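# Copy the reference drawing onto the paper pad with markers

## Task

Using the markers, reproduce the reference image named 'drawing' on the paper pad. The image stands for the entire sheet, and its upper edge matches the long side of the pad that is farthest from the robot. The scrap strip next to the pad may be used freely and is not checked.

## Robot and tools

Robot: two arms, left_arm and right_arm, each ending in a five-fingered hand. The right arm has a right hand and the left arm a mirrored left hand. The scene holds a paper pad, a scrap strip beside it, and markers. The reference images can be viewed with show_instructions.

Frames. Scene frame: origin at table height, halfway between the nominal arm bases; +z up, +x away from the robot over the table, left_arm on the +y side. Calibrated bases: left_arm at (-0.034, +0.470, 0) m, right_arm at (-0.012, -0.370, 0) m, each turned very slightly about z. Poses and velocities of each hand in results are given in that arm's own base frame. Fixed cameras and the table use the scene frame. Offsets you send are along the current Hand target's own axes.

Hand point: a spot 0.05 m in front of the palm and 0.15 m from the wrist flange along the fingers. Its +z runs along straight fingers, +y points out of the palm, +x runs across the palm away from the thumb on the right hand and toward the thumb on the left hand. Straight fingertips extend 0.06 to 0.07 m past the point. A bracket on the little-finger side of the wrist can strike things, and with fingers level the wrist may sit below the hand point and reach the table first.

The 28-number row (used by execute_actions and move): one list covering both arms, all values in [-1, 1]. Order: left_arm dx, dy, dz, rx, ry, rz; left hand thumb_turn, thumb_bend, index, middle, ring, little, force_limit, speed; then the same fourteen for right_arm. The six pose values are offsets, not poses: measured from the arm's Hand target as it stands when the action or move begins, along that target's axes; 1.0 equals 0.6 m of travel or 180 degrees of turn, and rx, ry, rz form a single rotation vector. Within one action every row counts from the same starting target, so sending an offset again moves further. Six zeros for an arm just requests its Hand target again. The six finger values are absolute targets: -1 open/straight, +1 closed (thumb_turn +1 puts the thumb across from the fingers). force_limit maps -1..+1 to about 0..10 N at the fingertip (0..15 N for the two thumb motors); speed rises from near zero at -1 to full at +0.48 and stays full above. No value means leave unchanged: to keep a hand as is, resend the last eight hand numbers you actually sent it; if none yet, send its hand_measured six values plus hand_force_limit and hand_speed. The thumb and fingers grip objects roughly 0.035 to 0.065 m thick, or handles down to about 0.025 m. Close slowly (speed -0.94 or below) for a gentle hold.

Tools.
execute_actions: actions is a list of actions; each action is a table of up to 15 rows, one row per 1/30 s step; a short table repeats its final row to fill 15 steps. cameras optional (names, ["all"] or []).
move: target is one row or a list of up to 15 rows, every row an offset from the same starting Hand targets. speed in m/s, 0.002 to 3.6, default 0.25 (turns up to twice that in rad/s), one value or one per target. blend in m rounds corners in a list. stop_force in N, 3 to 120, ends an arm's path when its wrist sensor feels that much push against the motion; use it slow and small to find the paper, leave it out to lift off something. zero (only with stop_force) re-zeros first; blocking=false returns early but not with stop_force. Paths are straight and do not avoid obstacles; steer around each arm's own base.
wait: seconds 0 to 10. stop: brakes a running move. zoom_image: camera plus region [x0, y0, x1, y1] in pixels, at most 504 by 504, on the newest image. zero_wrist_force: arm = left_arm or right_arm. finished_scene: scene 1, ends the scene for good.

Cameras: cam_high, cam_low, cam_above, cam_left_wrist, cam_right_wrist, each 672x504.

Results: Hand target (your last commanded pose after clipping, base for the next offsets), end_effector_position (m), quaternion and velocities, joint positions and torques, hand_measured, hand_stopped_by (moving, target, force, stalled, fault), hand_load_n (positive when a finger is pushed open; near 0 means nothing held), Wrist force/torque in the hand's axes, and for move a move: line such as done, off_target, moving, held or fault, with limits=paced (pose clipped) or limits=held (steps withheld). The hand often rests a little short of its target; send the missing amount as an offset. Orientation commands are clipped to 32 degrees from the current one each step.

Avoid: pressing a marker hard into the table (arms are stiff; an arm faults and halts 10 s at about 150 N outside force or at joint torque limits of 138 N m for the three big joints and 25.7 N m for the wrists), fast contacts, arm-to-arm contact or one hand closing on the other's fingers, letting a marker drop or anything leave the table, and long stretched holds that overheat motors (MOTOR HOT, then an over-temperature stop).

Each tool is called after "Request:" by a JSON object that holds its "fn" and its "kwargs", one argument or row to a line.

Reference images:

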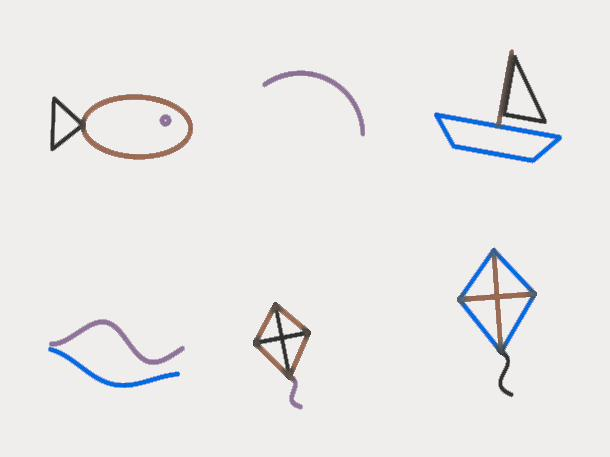

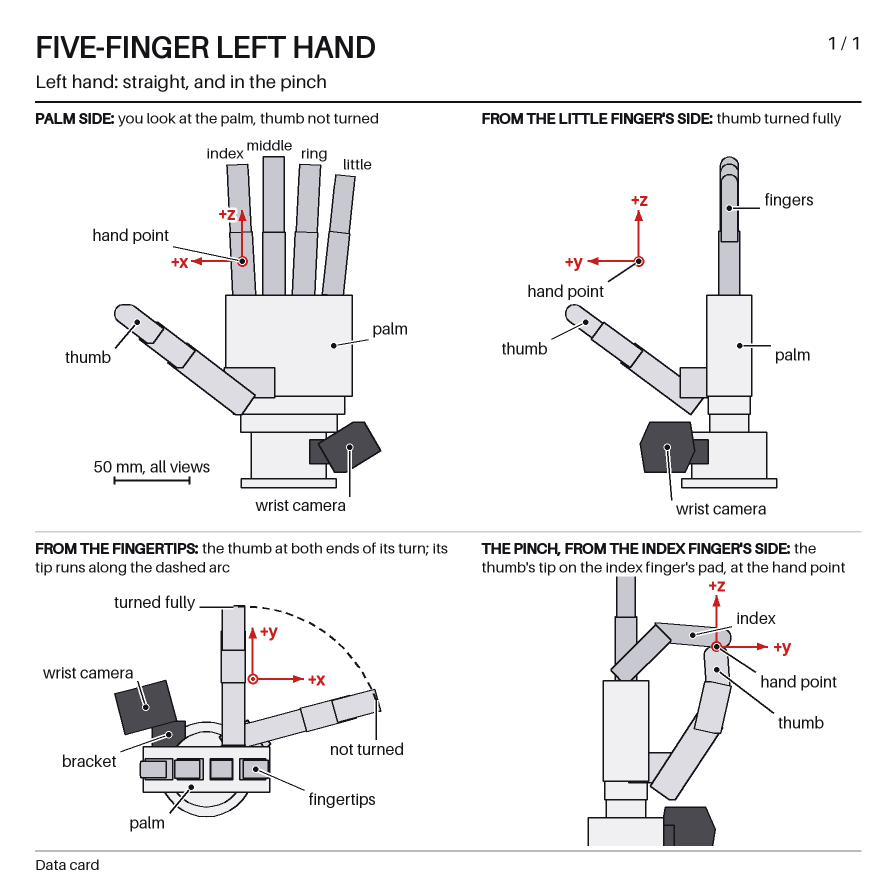

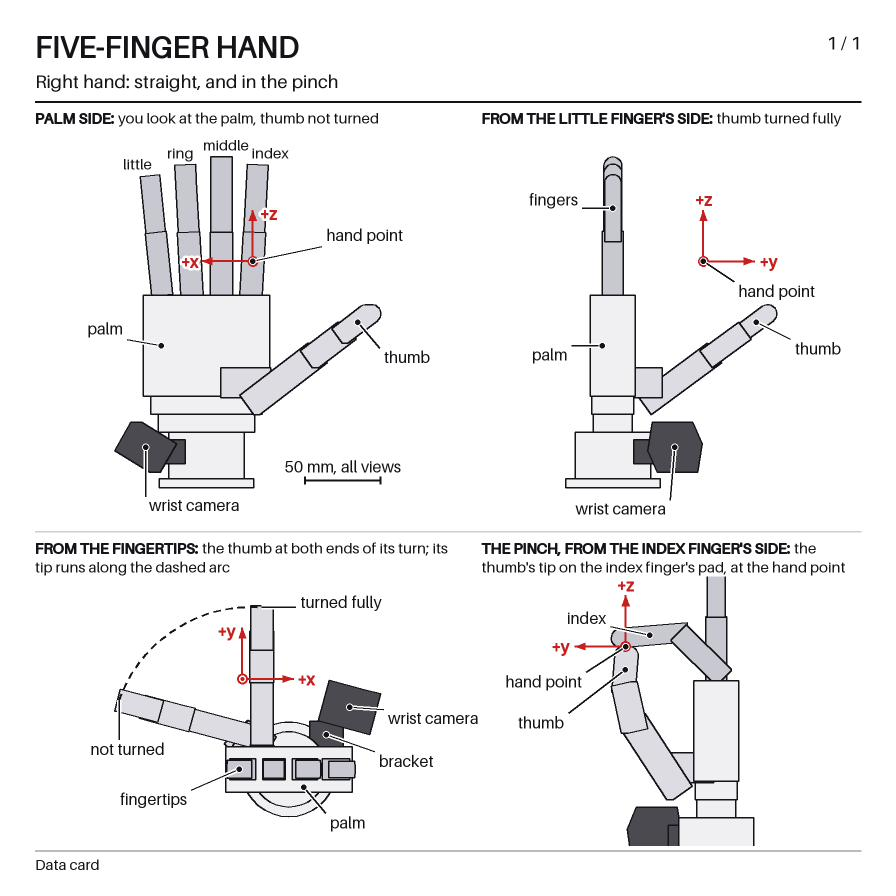

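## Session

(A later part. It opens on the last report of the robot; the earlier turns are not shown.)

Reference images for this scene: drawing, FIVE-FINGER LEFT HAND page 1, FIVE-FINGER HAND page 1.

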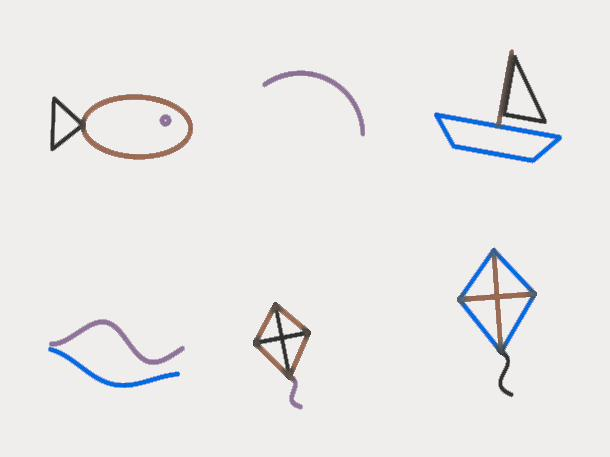

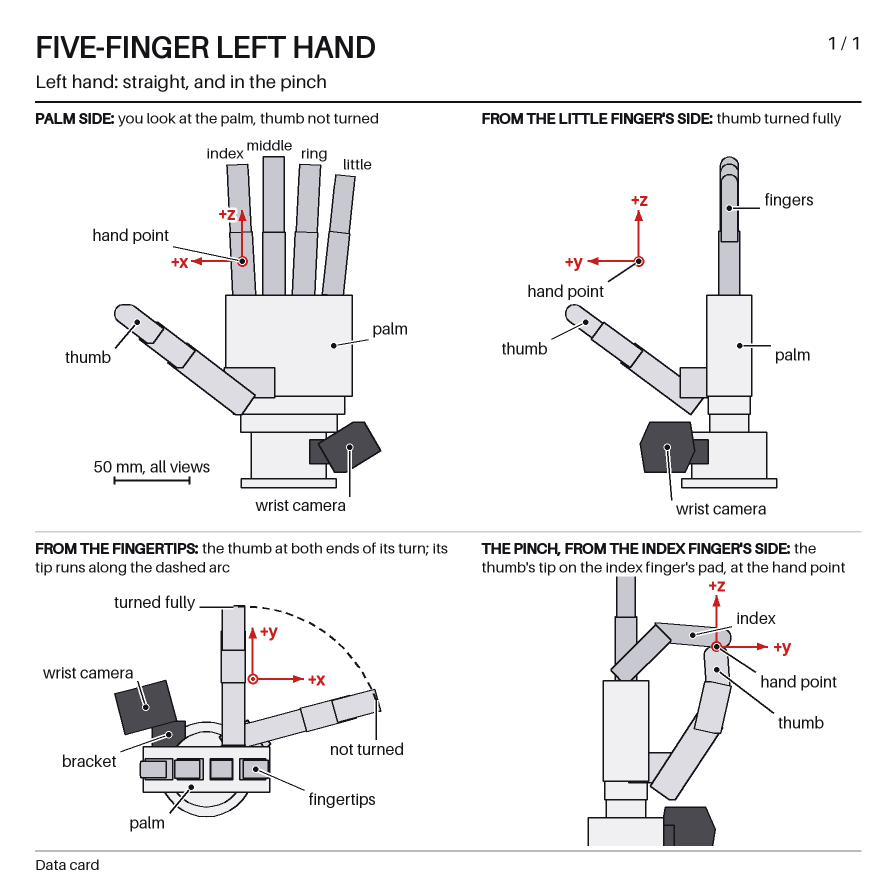

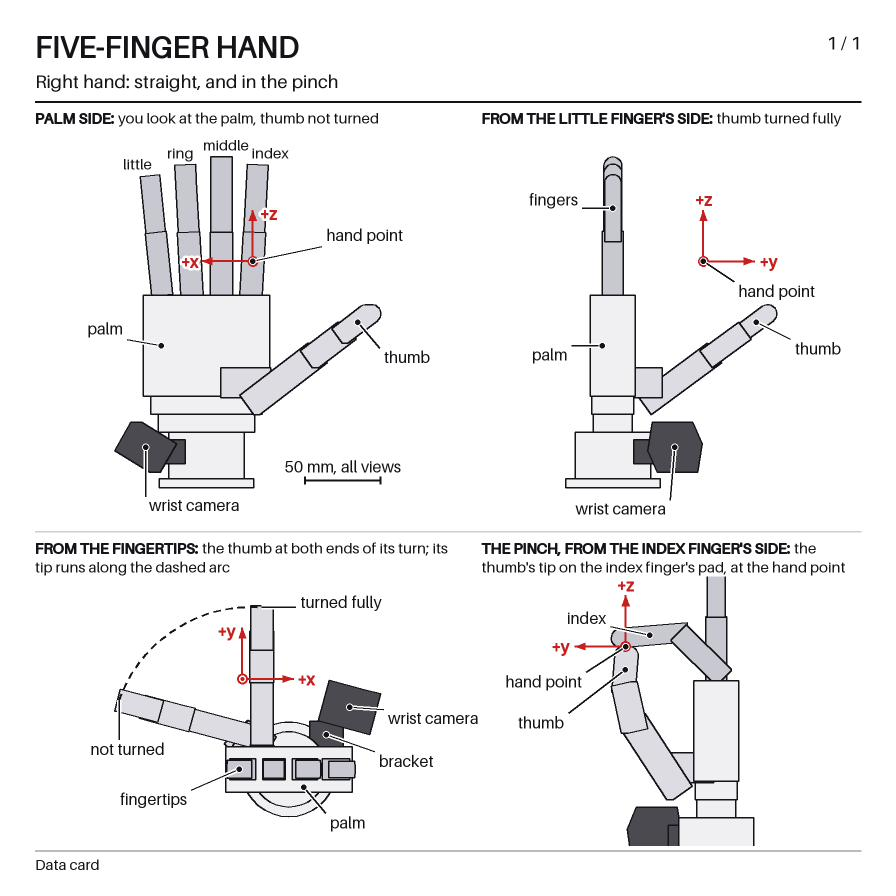

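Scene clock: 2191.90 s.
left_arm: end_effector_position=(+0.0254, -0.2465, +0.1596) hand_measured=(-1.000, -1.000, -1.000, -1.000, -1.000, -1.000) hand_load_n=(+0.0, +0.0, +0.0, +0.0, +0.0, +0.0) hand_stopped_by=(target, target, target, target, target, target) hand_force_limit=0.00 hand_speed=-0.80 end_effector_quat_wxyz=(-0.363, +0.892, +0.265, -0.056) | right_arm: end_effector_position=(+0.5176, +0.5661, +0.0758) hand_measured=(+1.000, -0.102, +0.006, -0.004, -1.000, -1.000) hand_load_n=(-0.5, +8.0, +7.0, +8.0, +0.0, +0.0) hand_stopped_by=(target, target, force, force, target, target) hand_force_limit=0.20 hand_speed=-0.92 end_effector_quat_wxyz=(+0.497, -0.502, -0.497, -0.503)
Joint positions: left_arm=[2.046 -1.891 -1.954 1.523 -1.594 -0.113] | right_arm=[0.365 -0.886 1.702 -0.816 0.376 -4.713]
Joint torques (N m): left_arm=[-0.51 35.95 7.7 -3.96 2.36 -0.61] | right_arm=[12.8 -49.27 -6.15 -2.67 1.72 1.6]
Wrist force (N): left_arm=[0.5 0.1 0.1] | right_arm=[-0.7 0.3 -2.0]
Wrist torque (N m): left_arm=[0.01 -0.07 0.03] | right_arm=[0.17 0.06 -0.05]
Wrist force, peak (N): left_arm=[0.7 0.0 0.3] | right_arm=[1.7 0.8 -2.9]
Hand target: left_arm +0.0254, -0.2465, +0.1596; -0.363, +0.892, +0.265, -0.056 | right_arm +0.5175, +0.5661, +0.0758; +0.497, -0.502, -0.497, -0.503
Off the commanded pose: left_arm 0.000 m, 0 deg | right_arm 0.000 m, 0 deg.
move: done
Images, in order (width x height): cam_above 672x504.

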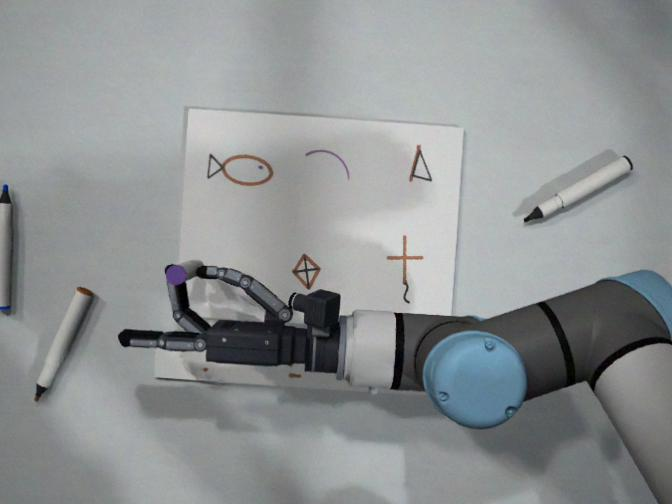

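Request:
{"fn": "move", "kwargs": {
  "target": [0,0,0,0,0,0,-1,-1,-1,-1,-1,-1,0,-0.8,-0.0135,0,0,0,0,0,1,-0.1,0.5,0.6,-1,-1,0.2,-0.92],
  "speed": 0.1
}}

Request:
{"fn": "move", "kwargs": {
  "target": [
    [0,0,0,0,0,0,-1,-1,-1,-1,-1,-1,0,-0.8,-0.0033,0,0,0,0,0,1,-0.1,0.5,0.6,-1,-1,0.2,-0.92],
    [0,0,0,0,0,0,-1,-1,-1,-1,-1,-1,0,-0.8,-0.00332,0.00042,-0.00751,0,0,0,1,-0.1,0.5,0.6,-1,-1,0.2,-0.92],
    [0,0,0,0,0,0,-1,-1,-1,-1,-1,-1,0,-0.8,-0.00332,0.00417,-0.01585,0,0,0,1,-0.1,0.5,0.6,-1,-1,0.2,-0.92],
    [0,0,0,0,0,0,-1,-1,-1,-1,-1,-1,0,-0.8,-0.00332,0.01043,-0.0242,0,0,0,1,-0.1,0.5,0.6,-1,-1,0.2,-0.92],
    [0,0,0,0,0,0,-1,-1,-1,-1,-1,-1,0,-0.8,-0.00332,0.01585,-0.03254,0,0,0,1,-0.1,0.5,0.6,-1,-1,0.2,-0.92],
    [0,0,0,0,0,0,-1,-1,-1,-1,-1,-1,0,-0.8,-0.00333,0.01877,-0.04339,0,0,0,1,-0.1,0.5,0.6,-1,-1,0.2,-0.92],
    [0,0,0,0,0,0,-1,-1,-1,-1,-1,-1,0,-0.8,-0.00337,0.01627,-0.05256,0,0,0,1,-0.1,0.5,0.6,-1,-1,0.2,-0.92],
    [0,0,0,0,0,0,-1,-1,-1,-1,-1,-1,0,-0.8,-0.00342,0.01001,-0.06007,0,0,0,1,-0.1,0.5,0.6,-1,-1,0.2,-0.92],
    [0,0,0,0,0,0,-1,-1,-1,-1,-1,-1,0,-0.8,-0.00349,-0.00083,-0.06758,0,0,0,1,-0.1,0.5,0.6,-1,-1,0.2,-0.92],
    [0,0,0,0,0,0,-1,-1,-1,-1,-1,-1,0,-0.8,-0.00355,-0.01001,-0.07592,0,0,0,1,-0.1,0.5,0.6,-1,-1,0.2,-0.92],
    [0,0,0,0,0,0,-1,-1,-1,-1,-1,-1,0,-0.8,-0.00359,-0.0146,-0.08427,0,0,0,1,-0.1,0.5,0.6,-1,-1,0.2,-0.92],
    [0,0,0,0,0,0,-1,-1,-1,-1,-1,-1,0,-0.8,-0.00361,-0.01335,-0.09261,0,0,0,1,-0.1,0.5,0.6,-1,-1,0.2,-0.92],
    [0,0,0,0,0,0,-1,-1,-1,-1,-1,-1,0,-0.8,-0.00361,-0.00876,-0.10095,0,0,0,1,-0.1,0.5,0.6,-1,-1,0.2,-0.92],
    [0,0,0,0,0,0,-1,-1,-1,-1,-1,-1,0,-0.8,-0.00361,-0.00334,-0.11013,0,0,0,1,-0.1,0.5,0.6,-1,-1,0.2,-0.92],
    [0,0,0,0,0,0,-1,-1,-1,-1,-1,-1,0,-0.8,0.0135,-0.00334,-0.11013,0,0,0,1,-0.1,0.5,0.6,-1,-1,0.2,-0.92]
  ],
  "speed": [0.02,0.03,0.035,0.035,0.035,0.035,0.035,0.035,0.035,0.035,0.035,0.035,0.035,0.035,0.1],
  "blend": [0,0.001,0.001,0.001,0.001,0.001,0.001,0.001,0.001,0.001,0.001,0.001,0.001,0,0],
  "cameras": ["cam_above"]
}}

Request:
{"fn": "zoom_image", "kwargs": {
  "camera": "cam_above",
  "region": [170, 240, 290, 320]
}}

Scene clock: 2242.80 s.
left_arm: end_effector_position=(+0.0254, -0.2465, +0.1596) hand_measured=(-1.000, -1.000, -1.000, -1.000, -1.000, -1.000) hand_load_n=(+0.0, +0.0, +0.0, +0.0, -0.5, +0.0) hand_stopped_by=(target, target, target, target, target, target) hand_force_limit=0.00 hand_speed=-0.80 end_effector_quat_wxyz=(-0.363, +0.892, +0.265, -0.056) | right_arm: end_effector_position=(+0.5175, +0.5661, +0.0678) hand_measured=(+1.000, -0.102, +0.006, -0.004, -1.000, -1.000) hand_load_n=(-0.5, +8.5, +7.0, +8.0, +0.0, +0.0) hand_stopped_by=(target, target, force, force, target, target) hand_force_limit=0.20 hand_speed=-0.92 end_effector_quat_wxyz=(+0.497, -0.502, -0.497, -0.503)
Joint positions: left_arm=[2.046 -1.891 -1.954 1.523 -1.594 -0.113] | right_arm=[0.365 -0.872 1.704 -0.832 0.376 -4.713]
Joint torques (N m): left_arm=[-0.53 37.58 7.55 -3.9 2.43 -0.65] | right_arm=[12.47 -33.97 -6.34 -2.6 1.77 1.14]
Wrist force (N): left_arm=[0.4 -0.2 0.0] | right_arm=[-0.6 0.0 -2.0]
Wrist torque (N m): left_arm=[-0.03 -0.06 0.03] | right_arm=[0.12 0.05 -0.05]
Wrist force, peak (N): left_arm=[0.7 -0.1 0.2] | right_arm=[-0.6 0.0 -2.4]
Hand target: left_arm +0.0254, -0.2465, +0.1596; -0.363, +0.892, +0.265, -0.056 | right_arm +0.5175, +0.5662, +0.0677; +0.497, -0.502, -0.497, -0.503
Off the commanded pose: left_arm 0.000 m, 0 deg | right_arm 0.000 m, 0 deg.
move: done

Scene clock: 2246.50 s.
left_arm: end_effector_position=(+0.0254, -0.2465, +0.1596) hand_measured=(-1.000, -1.000, -1.000, -1.000, -1.000, -1.000) hand_load_n=(+0.0, +0.0, +0.0, +0.0, +0.0, +0.0) hand_stopped_by=(target, target, target, target, target, target) hand_force_limit=0.00 hand_speed=-0.80 end_effector_quat_wxyz=(-0.363, +0.892, +0.265, -0.056) | right_arm: end_effector_position=(+0.5148, +0.5001, +0.0757) hand_measured=(+1.000, -0.102, +0.006, -0.004, -1.000, -1.000) hand_load_n=(-0.5, +7.5, +6.5, +7.5, +0.0, +0.0) hand_stopped_by=(target, target, force, force, target, target) hand_force_limit=0.20 hand_speed=-0.92 end_effector_quat_wxyz=(+0.497, -0.502, -0.497, -0.503) end_effector_velocity=(+0.000, +0.000, +0.001) end_effector_angular_velocity=(-0.001, +0.002, +0.000)
Joint positions: left_arm=[2.046 -1.891 -1.954 1.523 -1.594 -0.113] | right_arm=[0.245 -0.947 1.824 -0.878 0.256 -4.712]
Joint velocities: left_arm=[within noise] | right_arm=[0 -0.002 0 0.005 -0.001 0]
Joint torques (N m): left_arm=[-0.13 35.88 8.31 -4.01 2.52 -0.75] | right_arm=[-13.46 -46.66 -19.51 1.26 -2.17 -1.32]
Wrist force (N): left_arm=[0.6 0.3 0.2] | right_arm=[-0.7 0.0 -2.0]
Wrist torque (N m): left_arm=[0.03 -0.07 0.03] | right_arm=[0.15 0.07 0.03]
Wrist force, peak (N): left_arm=[0.6 -0.3 0.4] | right_arm=[4.4 -0.8 -0.5]
Hand target: left_arm +0.0254, -0.2465, +0.1596; -0.363, +0.892, +0.265, -0.056 | right_arm +0.5148, +0.5001, +0.0758; +0.497, -0.502, -0.497, -0.503
Off the commanded pose: left_arm 0.000 m, 0 deg | right_arm 0.000 m, 0 deg.
move: done
Images, in order (width x height): cam_above 672x504.

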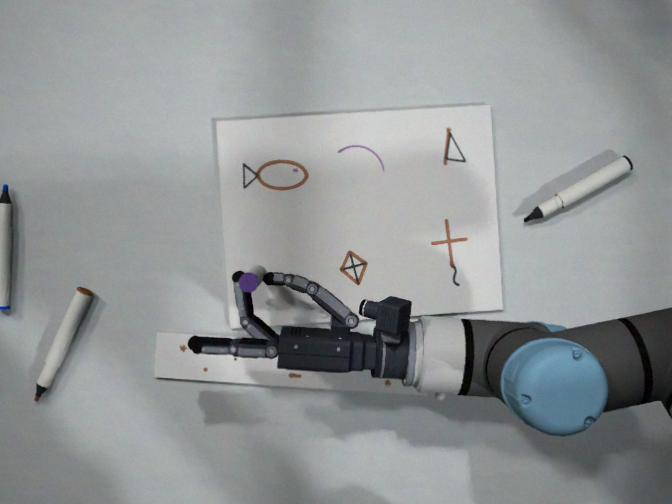

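Scaled by 4.200 from the camera's 672x504 image, which has a finer 960x720 frame.

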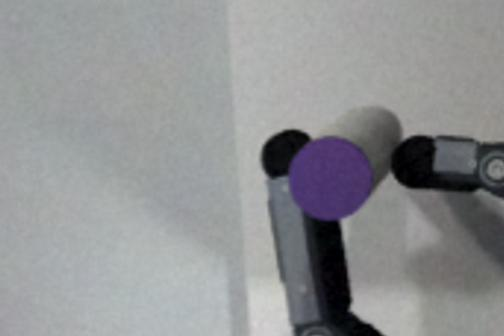

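Request:
{"fn": "move", "kwargs": {
  "target": [
    [0,0,0,0,0,0,-1,-1,-1,-1,-1,-1,0,-0.8,0.05,0,0,0,0,0,1,-0.1,0.5,0.6,-1,-1,0.2,-0.92],
    [0,0,0,0,0,0,-1,-1,-1,-1,-1,-1,0,-0.8,0.05,-0.15,-0.3,0,0,0,1,-0.1,0.5,0.6,-1,-1,0.2,-0.92]
  ],
  "speed": [0.1,0.2],
  "blend": [0.01,0],
  "cameras": ["cam_above"]
}}

Request:
{"fn": "zoom_image", "kwargs": {
  "camera": "cam_above",
  "region": [210, 100, 510, 330]
}}

Scene clock: 2259.00 s.
left_arm: end_effector_position=(+0.0254, -0.2465, +0.1596) hand_measured=(-1.000, -1.000, -1.000, -1.000, -1.000, -1.000) hand_load_n=(+0.0, +0.0, +0.0, +0.0, +0.0, +0.0) hand_stopped_by=(target, target, target, target, target, target) hand_force_limit=0.00 hand_speed=-0.80 end_effector_quat_wxyz=(-0.363, +0.892, +0.265, -0.056) | right_arm: end_effector_position=(+0.4228, +0.3211, +0.1056) hand_measured=(+1.000, -0.102, +0.006, -0.004, -1.000, -1.000) hand_load_n=(-0.5, +7.5, +6.5, +8.0, +0.0, +0.0) hand_stopped_by=(target, target, force, force, target, target) hand_force_limit=0.20 hand_speed=-0.92 end_effector_quat_wxyz=(+0.497, -0.502, -0.497, -0.503)
Joint positions: left_arm=[2.046 -1.891 -1.954 1.523 -1.594 -0.113] | right_arm=[-0.176 -1.256 2.26 -0.999 -0.165 -4.718]
Joint torques (N m): left_arm=[-1.09 36.36 8.44 -3.83 2.47 -0.68] | right_arm=[-13.43 -31.84 -3.23 -1.76 -2.25 1.69]
Wrist force (N): left_arm=[0.5 -0.1 0.2] | right_arm=[-0.6 0.0 -1.9]
Wrist torque (N m): left_arm=[-0.03 -0.07 0.04] | right_arm=[0.14 0.05 -0.04]
Wrist force, peak (N): left_arm=[0.8 -0.2 0.2] | right_arm=[-0.7 -0.3 -2.7]
Hand target: left_arm +0.0254, -0.2465, +0.1596; -0.363, +0.892, +0.265, -0.056 | right_arm +0.4228, +0.3211, +0.1056; +0.497, -0.502, -0.497, -0.503
Off the commanded pose: left_arm 0.000 m, 0 deg | right_arm 0.000 m, 0 deg.
move: done
Images, in order (width x height): cam_above 672x504.

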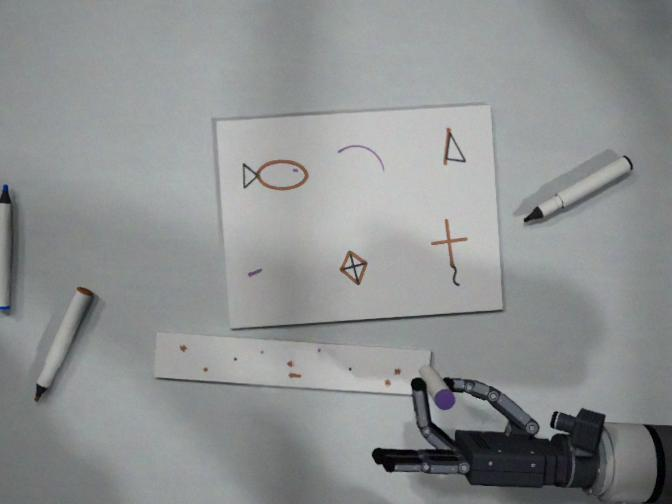

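Scaled by 1.680 from the camera's 672x504 image, which has a finer 960x720 frame.

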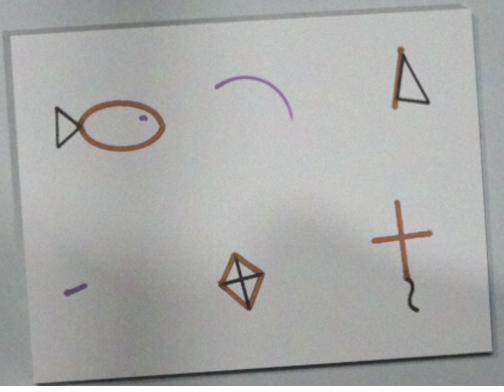

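Request:
{"fn": "zoom_image", "kwargs": {
  "camera": "cam_above",
  "region": [195, 100, 255, 145]
}}

Request:
{"fn": "zoom_image", "kwargs": {
  "camera": "cam_above",
  "region": [460, 85, 520, 130]
}}

Request:
{"fn": "zoom_image", "kwargs": {
  "camera": "cam_above",
  "region": [470, 290, 530, 335]
}}

Request:
{"fn": "zoom_image", "kwargs": {
  "camera": "cam_above",
  "region": [205, 300, 265, 345]
}}

Request:
{"fn": "zoom_image", "kwargs": {
  "camera": "cam_above",
  "region": [230, 150, 310, 210]
}}

Request:
{"fn": "zoom_image", "kwargs": {
  "camera": "cam_above",
  "region": [320, 235, 400, 295]
}}

Request:
{"fn": "zoom_image", "kwargs": {
  "camera": "cam_above",
  "region": [420, 115, 500, 175]
}}

Request:
{"fn": "zoom_image", "kwargs": {
  "camera": "cam_above",
  "region": [420, 210, 500, 295]
}}

Request:
{"fn": "zoom_image", "kwargs": {
  "camera": "cam_above",
  "region": [235, 255, 275, 285]
}}

Scaled by 8.400 from the camera's 672x504 image, which has a finer 960x720 frame.

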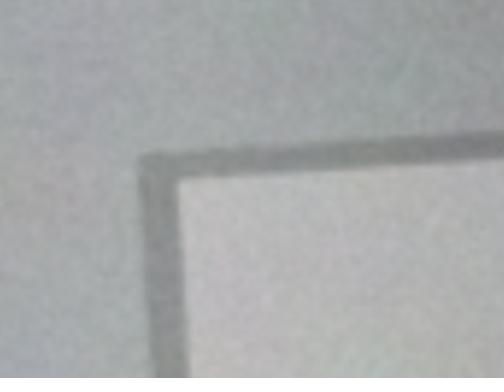

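Scaled by 8.400 from the camera's 672x504 image, which has a finer 960x720 frame.

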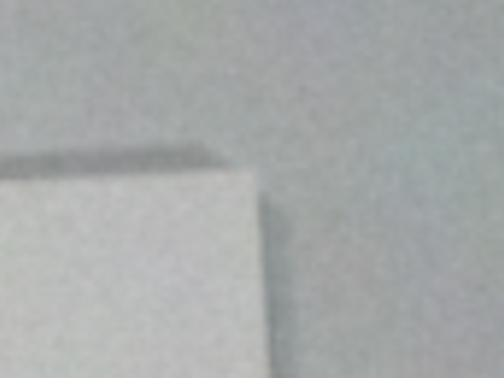

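Scaled by 8.400 from the camera's 672x504 image, which has a finer 960x720 frame.

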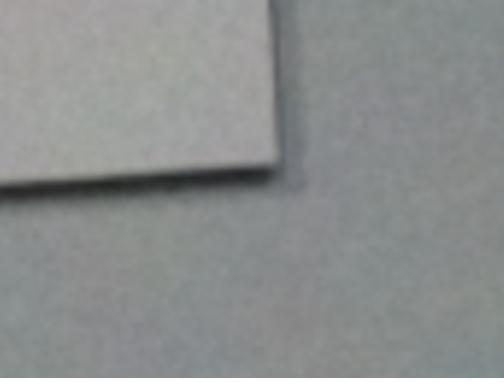

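Scaled by 8.400 from the camera's 672x504 image, which has a finer 960x720 frame.

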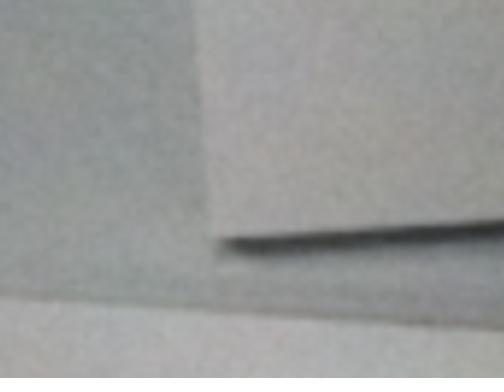

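Scaled by 6.300 from the camera's 672x504 image, which has a finer 960x720 frame.

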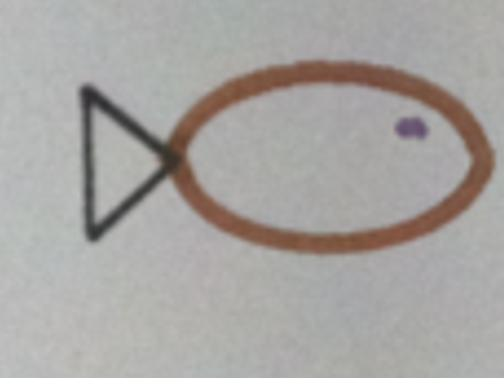

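Scaled by 6.300 from the camera's 672x504 image, which has a finer 960x720 frame.

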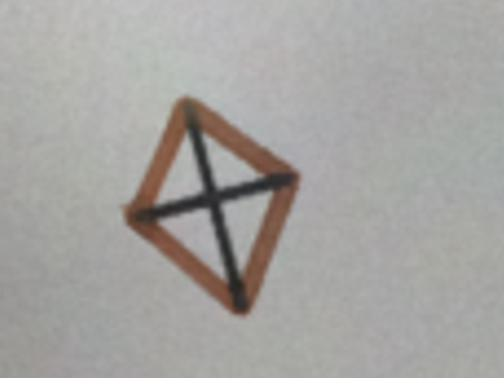

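Scaled by 6.300 from the camera's 672x504 image, which has a finer 960x720 frame.

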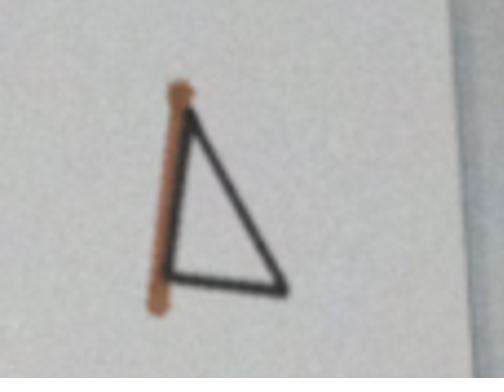

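Scaled by 5.929 from the camera's 672x504 image, which has a finer 960x720 frame.

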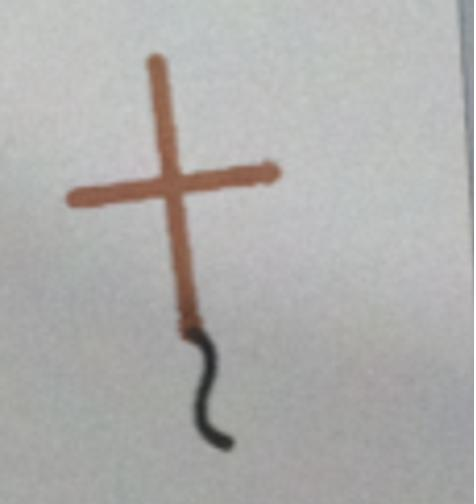

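Scaled by 12.600 from the camera's 672x504 image, which has a finer 960x720 frame.

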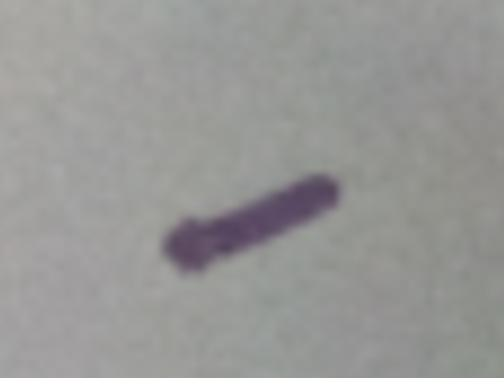

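Request:
{"fn": "move", "kwargs": {
  "target": [0,0,0,0,0,0,-1,-1,-1,-1,-1,-1,0,-0.8,-0.05,0.15246,0.21177,0,0,0,1,-0.1,0.5,0.6,-1,-1,0.2,-0.92],
  "speed": 0.2
}}

Request:
{"fn": "move", "kwargs": {
  "target": [0,0,0,0,0,0,-1,-1,-1,-1,-1,-1,0,-0.8,-0.025,0,0,0,0,0,1,-0.1,0.5,0.6,-1,-1,0.2,-0.92],
  "speed": 0.01,
  "stop_force": 3
}}

Request:
{"fn": "move", "kwargs": {
  "target": [
    [0,0,0,0,0,0,-1,-1,-1,-1,-1,-1,0,-0.8,0.0333,0,0,0,0,0,1,-0.1,0.5,0.6,-1,-1,0.2,-0.92],
    [0,0,0,0,0,0,-1,-1,-1,-1,-1,-1,0,-0.8,0.0333,-0.15,-0.25,0,0,0,1,-0.1,0.5,0.6,-1,-1,0.2,-0.92]
  ],
  "speed": [0.1,0.2],
  "blend": [0.005,0],
  "cameras": ["cam_above"]
}}

Request:
{"fn": "zoom_image", "kwargs": {
  "camera": "cam_above",
  "region": [270, 240, 350, 300]
}}

Scene clock: 2393.63 s.
left_arm: end_effector_position=(+0.0254, -0.2465, +0.1596) hand_measured=(-1.000, -1.000, -1.000, -1.000, -1.000, -1.000) hand_load_n=(+0.0, +0.0, +0.0, +0.0, +0.0, +0.0) hand_stopped_by=(target, target, target, target, target, target) hand_force_limit=0.00 hand_speed=-0.80 end_effector_quat_wxyz=(-0.363, +0.892, +0.265, -0.056) | right_arm: end_effector_position=(+0.5157, +0.4471, +0.0758) hand_measured=(+1.000, -0.102, +0.006, -0.004, -1.000, -1.000) hand_load_n=(-0.5, +7.5, +6.0, +8.0, +0.0, +0.0) hand_stopped_by=(target, target, force, force, target, target) hand_force_limit=0.20 hand_speed=-0.92 end_effector_quat_wxyz=(+0.497, -0.502, -0.497, -0.503)
Joint positions: left_arm=[2.046 -1.891 -1.954 1.523 -1.594 -0.113] | right_arm=[0.138 -0.984 1.897 -0.918 0.149 -4.708]
Joint torques (N m): left_arm=[0.98 36.32 7.54 -3.92 2.44 -0.83] | right_arm=[12.92 -28.39 -18.25 1.49 1.66 -1.17]
Wrist force (N): left_arm=[0.4 0.0 0.1] | right_arm=[-0.5 0.1 -2.2]
Wrist torque (N m): left_arm=[0.00 -0.04 0.02] | right_arm=[0.16 0.06 0.03]
Wrist force, peak (N): left_arm=[0.7 -0.2 0.1] | right_arm=[-0.6 -0.8 -2.7]
Hand target: left_arm +0.0254, -0.2465, +0.1596; -0.363, +0.892, +0.265, -0.056 | right_arm +0.5157, +0.4471, +0.0758; +0.497, -0.502, -0.497, -0.503
Off the commanded pose: left_arm 0.000 m, 0 deg | right_arm 0.000 m, 0 deg.
move: done

Scene clock: 2395.77 s.
left_arm: end_effector_position=(+0.0254, -0.2465, +0.1596) hand_measured=(-1.000, -1.000, -1.000, -1.000, -1.000, -1.000) hand_load_n=(-0.5, +0.0, -0.5, +0.0, +0.0, +0.0) hand_stopped_by=(target, target, target, target, target, target) hand_force_limit=0.00 hand_speed=-0.80 end_effector_quat_wxyz=(-0.363, +0.892, +0.265, -0.056) | right_arm: end_effector_position=(+0.5157, +0.4471, +0.0653) hand_measured=(+1.000, -0.102, +0.006, -0.004, -1.000, -1.000) hand_load_n=(-1.0, +7.0, +6.5, +8.0, +0.0, +0.0) hand_stopped_by=(target, target, force, force, target, target) hand_force_limit=0.20 hand_speed=-0.92 end_effector_quat_wxyz=(+0.497, -0.502, -0.497, -0.503)
Joint positions: left_arm=[2.046 -1.891 -1.954 1.523 -1.594 -0.113] | right_arm=[0.138 -0.963 1.899 -0.938 0.149 -4.711]
Joint torques (N m): left_arm=[-0.66 36.65 7.58 -3.9 2.34 -0.61] | right_arm=[10.49 -42.9 -11.49 1.66 1.76 1.65]
Wrist force (N): left_arm=[0.6 -0.1 0.1] | right_arm=[2.6 -0.4 -1.9]
Wrist torque (N m): left_arm=[-0.03 -0.09 0.04] | right_arm=[0.11 0.10 0.02]
Wrist force, peak (N): left_arm=[0.7 -0.2 0.1] | right_arm=[6.2 -0.6 -1.8]
Hand target: left_arm +0.0254, -0.2465, +0.1596; -0.363, +0.892, +0.265, -0.056 | right_arm +0.5157, +0.4471, +0.0653; +0.497, -0.502, -0.497, -0.503 (not the last commanded pose)
Off the commanded pose: left_arm 0.000 m, 0 deg | right_arm 0.005 m, 0 deg.
move: contact (right_arm)

Scene clock: 2397.77 s.
left_arm: end_effector_position=(+0.0254, -0.2465, +0.1596) hand_measured=(-1.000, -1.000, -1.000, -1.000, -1.000, -1.000) hand_load_n=(+0.0, +0.0, +0.0, +0.0, +0.5, +0.0) hand_stopped_by=(target, target, target, target, target, target) hand_force_limit=0.00 hand_speed=-0.80 end_effector_quat_wxyz=(-0.363, +0.892, +0.265, -0.056) | right_arm: end_effector_position=(+0.4240, +0.2981, +0.0851) hand_measured=(+1.000, -0.102, +0.006, -0.004, -1.000, -1.000) hand_load_n=(-0.5, +7.5, +6.5, +7.5, +0.0, +0.0) hand_stopped_by=(target, target, force, force, target, target) hand_force_limit=0.20 hand_speed=-0.92 end_effector_quat_wxyz=(+0.497, -0.502, -0.497, -0.503)
Joint positions: left_arm=[2.046 -1.891 -1.954 1.523 -1.594 -0.113] | right_arm=[-0.241 -1.207 2.278 -1.068 -0.23 -4.716]
Joint torques (N m): left_arm=[-0.16 37.03 7.83 -3.9 2.4 -0.72] | right_arm=[-13.38 -31.74 -1.94 -1.4 -2.14 1.64]
Wrist force (N): left_arm=[0.5 0.0 0.3] | right_arm=[-0.4 -0.2 -2.1]
Wrist torque (N m): left_arm=[-0.01 -0.07 0.03] | right_arm=[0.10 0.02 -0.04]
Wrist force, peak (N): left_arm=[0.8 0.2 0.4] | right_arm=[2.5 -0.2 -1.7]
Hand target: left_arm +0.0254, -0.2465, +0.1596; -0.363, +0.892, +0.265, -0.056 | right_arm +0.4240, +0.2981, +0.0852; +0.497, -0.502, -0.497, -0.503
Off the commanded pose: left_arm 0.000 m, 0 deg | right_arm 0.000 m, 0 deg.
move: done
Images, in order (width x height): cam_above 672x504.

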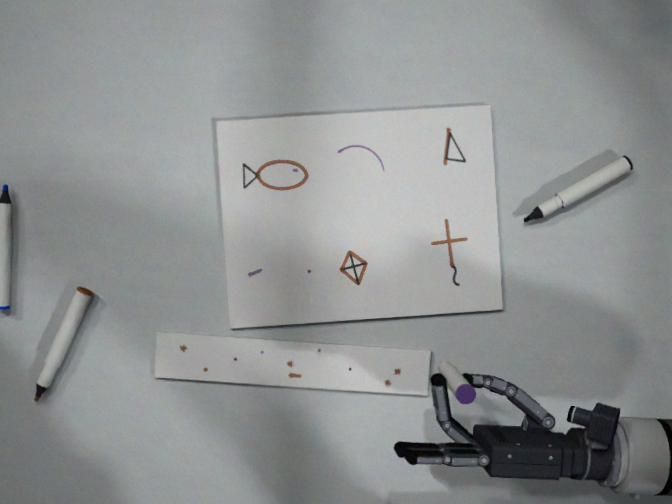

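Scaled by 6.300 from the camera's 672x504 image, which has a finer 960x720 frame.

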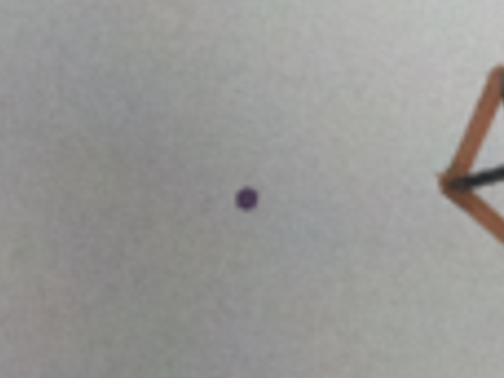

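Request:
{"fn": "move", "kwargs": {
  "target": [0,0,0,0,0,0,-1,-1,-1,-1,-1,-1,0,-0.8,0,0,0,0,0,0,1,-0.1,0.56,0.66,-1,-1,0.6,-0.93]
}}

Request:
{"fn": "move", "kwargs": {
  "target": [
    [0,0,0,0,0,0,-1,-1,-1,-1,-1,-1,0,-0.8,0,-0.03885,0.22255,0,0,0,1,-0.1,0.56,0.66,-1,-1,0.6,-0.93],
    [0,0,0,0,0,0,-1,-1,-1,-1,-1,-1,0,-0.8,-0.0303,-0.03885,0.22255,0,0,0,1,-0.1,0.56,0.66,-1,-1,0.6,-0.93]
  ],
  "speed": [0.2,0.1],
  "blend": [0.003,0]
}}

Request:
{"fn": "move", "kwargs": {
  "target": [0,0,0,0,0,0,-1,-1,-1,-1,-1,-1,0,-0.8,-0.01,0,0,0,0,0,1,-0.1,0.56,0.66,-1,-1,0.6,-0.93],
  "speed": 0.004,
  "stop_force": 3
}}

Request:
{"fn": "move", "kwargs": {
  "target": [
    [0,0,0,0,0,0,-1,-1,-1,-1,-1,-1,0,-0.8,0.0333,0,0,0,0,0,1,-0.1,0.56,0.66,-1,-1,0.6,-0.93],
    [0,0,0,0,0,0,-1,-1,-1,-1,-1,-1,0,-0.8,0.0333,0,-0.2,0,0,0,1,-0.1,0.56,0.66,-1,-1,0.6,-0.93]
  ],
  "speed": [0.1,0.2],
  "blend": [0.005,0],
  "cameras": ["cam_above"]
}}

Request:
{"fn": "zoom_image", "kwargs": {
  "camera": "cam_above",
  "region": [280, 335, 360, 395]
}}

Scene clock: 2428.57 s.
left_arm: end_effector_position=(+0.0254, -0.2465, +0.1596) hand_measured=(-1.000, -1.000, -1.000, -1.000, -1.000, -1.000) hand_load_n=(+0.0, +0.0, +0.0, +0.0, +0.0, +0.0) hand_stopped_by=(target, target, target, target, target, target) hand_force_limit=0.00 hand_speed=-0.80 end_effector_quat_wxyz=(-0.363, +0.892, +0.265, -0.056) | right_arm: end_effector_position=(+0.4240, +0.2981, +0.0852) hand_measured=(+1.000, -0.102, +0.010, +0.000, -1.000, -1.000) hand_load_n=(-0.5, +9.5, +8.0, +9.5, +0.0, +0.0) hand_stopped_by=(target, target, force, force, target, target) hand_force_limit=0.60 hand_speed=-0.93 end_effector_quat_wxyz=(+0.497, -0.502, -0.497, -0.503)
Joint positions: left_arm=[2.046 -1.891 -1.954 1.523 -1.594 -0.113] | right_arm=[-0.241 -1.207 2.278 -1.068 -0.23 -4.716]
Joint torques (N m): left_arm=[0.43 36.5 7.88 -3.98 2.51 -0.56] | right_arm=[-13.38 -32.62 -2.73 -1.48 -2.18 1.57]
Wrist force (N): left_arm=[0.4 -0.1 0.0] | right_arm=[-0.5 -0.1 -2.1]
Wrist torque (N m): left_arm=[-0.01 -0.06 0.03] | right_arm=[0.12 0.04 -0.03]
Wrist force, peak (N): left_arm=[0.8 -0.1 0.4] | right_arm=[-0.4 0.1 -2.3]
Hand target: left_arm +0.0254, -0.2465, +0.1596; -0.363, +0.892, +0.265, -0.056 | right_arm +0.4240, +0.2981, +0.0852; +0.497, -0.502, -0.497, -0.503
Off the commanded pose: left_arm 0.000 m, 0 deg | right_arm 0.000 m, 0 deg.
move: done

Scene clock: 2430.20 s.
left_arm: end_effector_position=(+0.0254, -0.2465, +0.1596) hand_measured=(-1.000, -1.000, -1.000, -1.000, -1.000, -1.000) hand_load_n=(+0.0, +0.0, +0.0, +0.0, +0.0, +0.0) hand_stopped_by=(target, target, target, target, target, target) hand_force_limit=0.00 hand_speed=-0.80 end_effector_quat_wxyz=(-0.363, +0.892, +0.265, -0.056) | right_arm: end_effector_position=(+0.4022, +0.4319, +0.0671) hand_measured=(+1.000, -0.102, +0.010, +0.000, -1.000, -1.000) hand_load_n=(-1.0, +9.5, +8.0, +9.5, +0.0, +0.0) hand_stopped_by=(target, target, force, force, target, target) hand_force_limit=0.60 hand_speed=-0.93 end_effector_quat_wxyz=(+0.497, -0.502, -0.497, -0.503)
Joint positions: left_arm=[2.046 -1.891 -1.954 1.523 -1.594 -0.113] | right_arm=[0.14 -1.128 2.225 -1.1 0.151 -4.711]
Joint torques (N m): left_arm=[0.2 36.51 7.31 -3.85 2.37 -0.76] | right_arm=[12.82 -19.91 -2.3 -2.19 1.83 1.64]
Wrist force (N): left_arm=[0.6 -0.1 0.0] | right_arm=[-0.7 -0.1 -1.9]
Wrist torque (N m): left_arm=[-0.01 -0.08 0.04] | right_arm=[0.12 0.07 -0.06]
Wrist force, peak (N): left_arm=[0.6 -0.2 0.4] | right_arm=[-0.5 0.3 -3.1]
Hand target: left_arm +0.0254, -0.2465, +0.1596; -0.363, +0.892, +0.265, -0.056 | right_arm +0.4022, +0.4319, +0.0670; +0.497, -0.502, -0.497, -0.503
Off the commanded pose: left_arm 0.000 m, 0 deg | right_arm 0.000 m, 0 deg.
move: done

Scene clock: 2431.73 s.
left_arm: end_effector_position=(+0.0254, -0.2465, +0.1596) hand_measured=(-1.000, -1.000, -1.000, -1.000, -1.000, -1.000) hand_load_n=(-0.5, +0.0, +0.0, +0.0, +0.0, +0.0) hand_stopped_by=(target, target, target, target, target, target) hand_force_limit=0.00 hand_speed=-0.80 end_effector_quat_wxyz=(-0.363, +0.892, +0.265, -0.056) | right_arm: end_effector_position=(+0.4022, +0.4319, +0.0649) hand_measured=(+1.000, -0.102, +0.010, +0.000, -1.000, -1.000) hand_load_n=(-1.0, +9.5, +8.0, +9.5, +0.0, +0.0) hand_stopped_by=(target, target, force, force, target, target) hand_force_limit=0.60 hand_speed=-0.93 end_effector_quat_wxyz=(+0.497, -0.502, -0.497, -0.503)
Joint positions: left_arm=[2.046 -1.891 -1.954 1.523 -1.594 -0.113] | right_arm=[0.14 -1.122 2.226 -1.107 0.151 -4.711]
Joint torques (N m): left_arm=[-0.75 36.97 8.29 -3.83 2.39 -0.67] | right_arm=[11.46 -34.42 -7.1 1.86 1.87 0.44]
Wrist force (N): left_arm=[0.4 0.0 0.2] | right_arm=[2.7 -0.4 -1.8]
Wrist torque (N m): left_arm=[-0.01 -0.05 0.03] | right_arm=[0.12 0.10 -0.07]
Wrist force, peak (N): left_arm=[0.7 0.0 0.3] | right_arm=[3.8 -0.6 -1.8]
Hand target: left_arm +0.0254, -0.2465, +0.1596; -0.363, +0.892, +0.265, -0.056 | right_arm +0.4022, +0.4319, +0.0649; +0.497, -0.502, -0.497, -0.503 (not the last commanded pose)
Off the commanded pose: left_arm 0.000 m, 0 deg | right_arm 0.004 m, 0 deg.
move: contact (right_arm)

Scene clock: 2433.30 s.
left_arm: end_effector_position=(+0.0254, -0.2465, +0.1596) hand_measured=(-1.000, -1.000, -1.000, -1.000, -1.000, -1.000) hand_load_n=(-0.5, -0.5, +0.0, +0.0, +0.0, +0.5) hand_stopped_by=(target, target, target, target, target, target) hand_force_limit=0.00 hand_speed=-0.80 end_effector_quat_wxyz=(-0.363, +0.892, +0.265, -0.056) | right_arm: end_effector_position=(+0.4009, +0.3120, +0.0848) hand_measured=(+1.000, -0.102, +0.010, +0.000, -1.000, -1.000) hand_load_n=(-1.0, +9.5, +8.0, +10.0, +0.0, +0.0) hand_stopped_by=(target, target, force, force, target, target) hand_force_limit=0.60 hand_speed=-0.93 end_effector_quat_wxyz=(+0.497, -0.502, -0.497, -0.503)
Joint positions: left_arm=[2.046 -1.891 -1.954 1.523 -1.594 -0.113] | right_arm=[-0.216 -1.239 2.337 -1.096 -0.205 -4.716]
Joint torques (N m): left_arm=[-0.24 36.21 7.94 -3.95 2.29 -0.56] | right_arm=[-13.67 -30.5 -1.35 -1.5 -2.14 1.57]
Wrist force (N): left_arm=[0.5 0.1 0.2] | right_arm=[-0.5 0.0 -2.0]
Wrist torque (N m): left_arm=[0.01 -0.07 0.03] | right_arm=[0.13 0.04 -0.04]
Wrist force, peak (N): left_arm=[0.7 0.0 0.2] | right_arm=[2.7 -0.2 -1.9]
Hand target: left_arm +0.0254, -0.2465, +0.1596; -0.363, +0.892, +0.265, -0.056 | right_arm +0.4009, +0.3119, +0.0848; +0.497, -0.502, -0.497, -0.503
Off the commanded pose: left_arm 0.000 m, 0 deg | right_arm 0.000 m, 0 deg.
move: done
Images, in order (width x height): cam_above 672x504.

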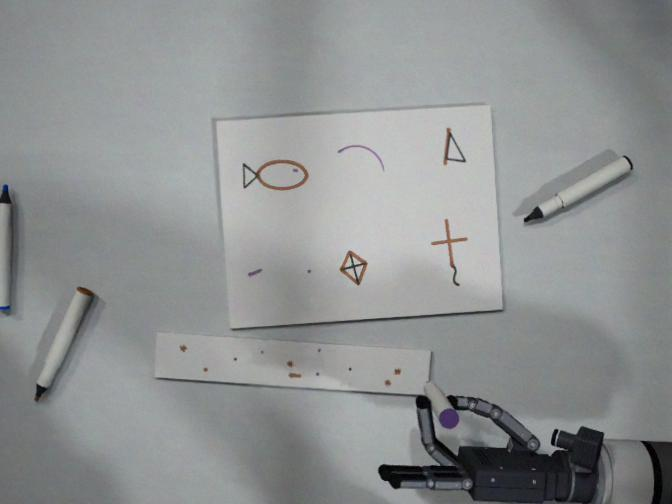

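Scaled by 6.300 from the camera's 672x504 image, which has a finer 960x720 frame.

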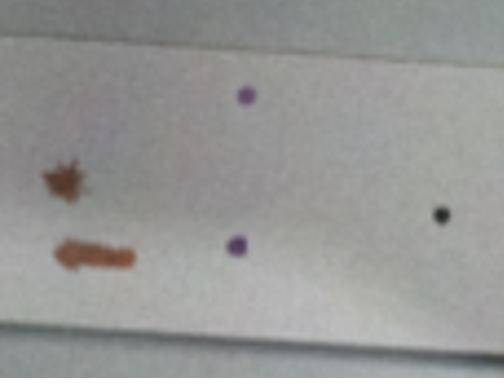

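Request:
{"fn": "move", "kwargs": {
  "target": [
    [0,0,0,0,0,0,-1,-1,-1,-1,-1,-1,0,-0.8,-0.0153,0.17497,0.33522,0,0,0,1,-0.1,0.56,0.66,-1,-1,0.6,-0.93],
    [0,0,0,0,0,0,-1,-1,-1,-1,-1,-1,0,-0.8,-0.0295,0.17497,0.33522,0,0,0,1,-0.1,0.56,0.66,-1,-1,0.6,-0.93]
  ],
  "speed": [0.2,0.1],
  "blend": [0.002,0]
}}

Request:
{"fn": "move", "kwargs": {
  "target": [0,0,0,0,0,0,-1,-1,-1,-1,-1,-1,0,-0.8,-0.01,0,0,0,0,0,1,-0.1,0.56,0.66,-1,-1,0.6,-0.93],
  "speed": 0.004,
  "stop_force": 3
}}

Request:
{"fn": "move", "kwargs": {
  "target": [0,0,0,0,0,0,-1,-1,-1,-1,-1,-1,0,-0.8,0.0167,0,0,0,0,0,1,-0.1,0.56,0.66,-1,-1,0.6,-0.93],
  "speed": 0.1
}}

Scene clock: 2455.23 s.
left_arm: end_effector_position=(+0.0254, -0.2465, +0.1596) hand_measured=(-1.000, -1.000, -1.000, -1.000, -1.000, -1.000) hand_load_n=(+0.0, +0.0, +0.0, +0.0, +0.0, +0.0) hand_stopped_by=(target, target, target, target, target, target) hand_force_limit=0.00 hand_speed=-0.80 end_effector_quat_wxyz=(-0.363, +0.892, +0.265, -0.056) | right_arm: end_effector_position=(+0.5080, +0.5119, +0.0673) hand_measured=(+1.000, -0.102, +0.010, +0.000, -1.000, -1.000) hand_load_n=(-0.5, +9.5, +8.0, +10.0, +0.0, +0.0) hand_stopped_by=(target, target, force, force, target, target) hand_force_limit=0.60 hand_speed=-0.93 end_effector_quat_wxyz=(+0.497, -0.502, -0.497, -0.503)
Joint positions: left_arm=[2.046 -1.891 -1.954 1.523 -1.594 -0.113] | right_arm=[0.272 -0.932 1.826 -0.897 0.282 -4.711]
Joint torques (N m): left_arm=[0.3 36.86 7.26 -4.03 2.35 -0.73] | right_arm=[13.07 -30.31 -17.51 1.33 1.73 -1.32]
Wrist force (N): left_arm=[0.5 0.0 0.2] | right_arm=[-0.9 0.0 -2.2]
Wrist torque (N m): left_arm=[-0.01 -0.07 0.04] | right_arm=[0.15 0.11 0.01]
Wrist force, peak (N): left_arm=[0.7 -0.3 0.4] | right_arm=[-0.7 -0.5 -2.9]
Hand target: left_arm +0.0254, -0.2465, +0.1596; -0.363, +0.892, +0.265, -0.056 | right_arm +0.5081, +0.5119, +0.0673; +0.497, -0.502, -0.497, -0.503
Off the commanded pose: left_arm 0.000 m, 0 deg | right_arm 0.000 m, 0 deg.
move: done

Scene clock: 2456.80 s.
left_arm: end_effector_position=(+0.0254, -0.2465, +0.1596) hand_measured=(-1.000, -1.000, -1.000, -1.000, -1.000, -1.000) hand_load_n=(-0.5, +0.0, +0.0, +0.0, +0.0, +0.0) hand_stopped_by=(target, target, target, target, target, target) hand_force_limit=0.00 hand_speed=-0.80 end_effector_quat_wxyz=(-0.363, +0.892, +0.265, -0.056) | right_arm: end_effector_position=(+0.5081, +0.5119, +0.0655) hand_measured=(+1.000, -0.102, +0.010, +0.000, -1.000, -1.000) hand_load_n=(-1.5, +9.0, +8.0, +10.0, +0.0, +0.0) hand_stopped_by=(target, target, force, force, target, target) hand_force_limit=0.60 hand_speed=-0.93 end_effector_quat_wxyz=(+0.497, -0.502, -0.497, -0.503)
Joint positions: left_arm=[2.046 -1.891 -1.954 1.523 -1.594 -0.113] | right_arm=[0.272 -0.928 1.826 -0.9 0.283 -4.712]
Joint torques (N m): left_arm=[-1.13 36.98 7.86 -3.99 2.34 -0.71] | right_arm=[10.99 -44.71 -17.31 1.65 1.72 -0.19]
Wrist force (N): left_arm=[0.4 -0.1 0.2] | right_arm=[2.8 -0.1 -2.1]
Wrist torque (N m): left_arm=[-0.02 -0.05 0.03] | right_arm=[0.16 0.10 0.02]
Wrist force, peak (N): left_arm=[0.7 -0.1 0.4] | right_arm=[3.7 -0.3 -2.0]
Hand target: left_arm +0.0254, -0.2465, +0.1596; -0.363, +0.892, +0.265, -0.056 | right_arm +0.5081, +0.5119, +0.0655; +0.497, -0.502, -0.497, -0.503 (not the last commanded pose)
Off the commanded pose: left_arm 0.000 m, 0 deg | right_arm 0.004 m, 0 deg.
move: contact (right_arm)

Scene clock: 2457.63 s.
left_arm: end_effector_position=(+0.0254, -0.2465, +0.1596) hand_measured=(-1.000, -1.000, -1.000, -1.000, -1.000, -1.000) hand_load_n=(+0.0, +0.0, +0.0, +0.0, +0.0, +0.0) hand_stopped_by=(target, target, target, target, target, target) hand_force_limit=0.00 hand_speed=-0.80 end_effector_quat_wxyz=(-0.363, +0.892, +0.265, -0.056) | right_arm: end_effector_position=(+0.5081, +0.5119, +0.0754) hand_measured=(+1.000, -0.102, +0.010, +0.000, -1.000, -1.000) hand_load_n=(-1.0, +9.5, +8.0, +9.5, +0.0, +0.0) hand_stopped_by=(target, target, force, force, target, target) hand_force_limit=0.60 hand_speed=-0.93 end_effector_quat_wxyz=(+0.497, -0.502, -0.497, -0.503)
Joint positions: left_arm=[2.046 -1.891 -1.954 1.523 -1.594 -0.113] | right_arm=[0.272 -0.947 1.824 -0.879 0.283 -4.712]
Joint torques (N m): left_arm=[-0.49 36.45 6.76 -3.96 2.51 -0.62] | right_arm=[10.75 -47.81 -19.58 1.23 1.38 -1.26]
Wrist force (N): left_arm=[0.4 0.0 0.5] | right_arm=[-0.7 0.0 -2.3]
Wrist torque (N m): left_arm=[-0.02 -0.04 0.03] | right_arm=[0.16 0.07 0.01]
Wrist force, peak (N): left_arm=[0.8 0.0 0.2] | right_arm=[2.8 -0.3 -1.9]
Hand target: left_arm +0.0254, -0.2465, +0.1596; -0.363, +0.892, +0.265, -0.056 | right_arm +0.5081, +0.5119, +0.0755; +0.497, -0.502, -0.497, -0.503
Off the commanded pose: left_arm 0.000 m, 0 deg | right_arm 0.000 m, 0 deg.
move: done


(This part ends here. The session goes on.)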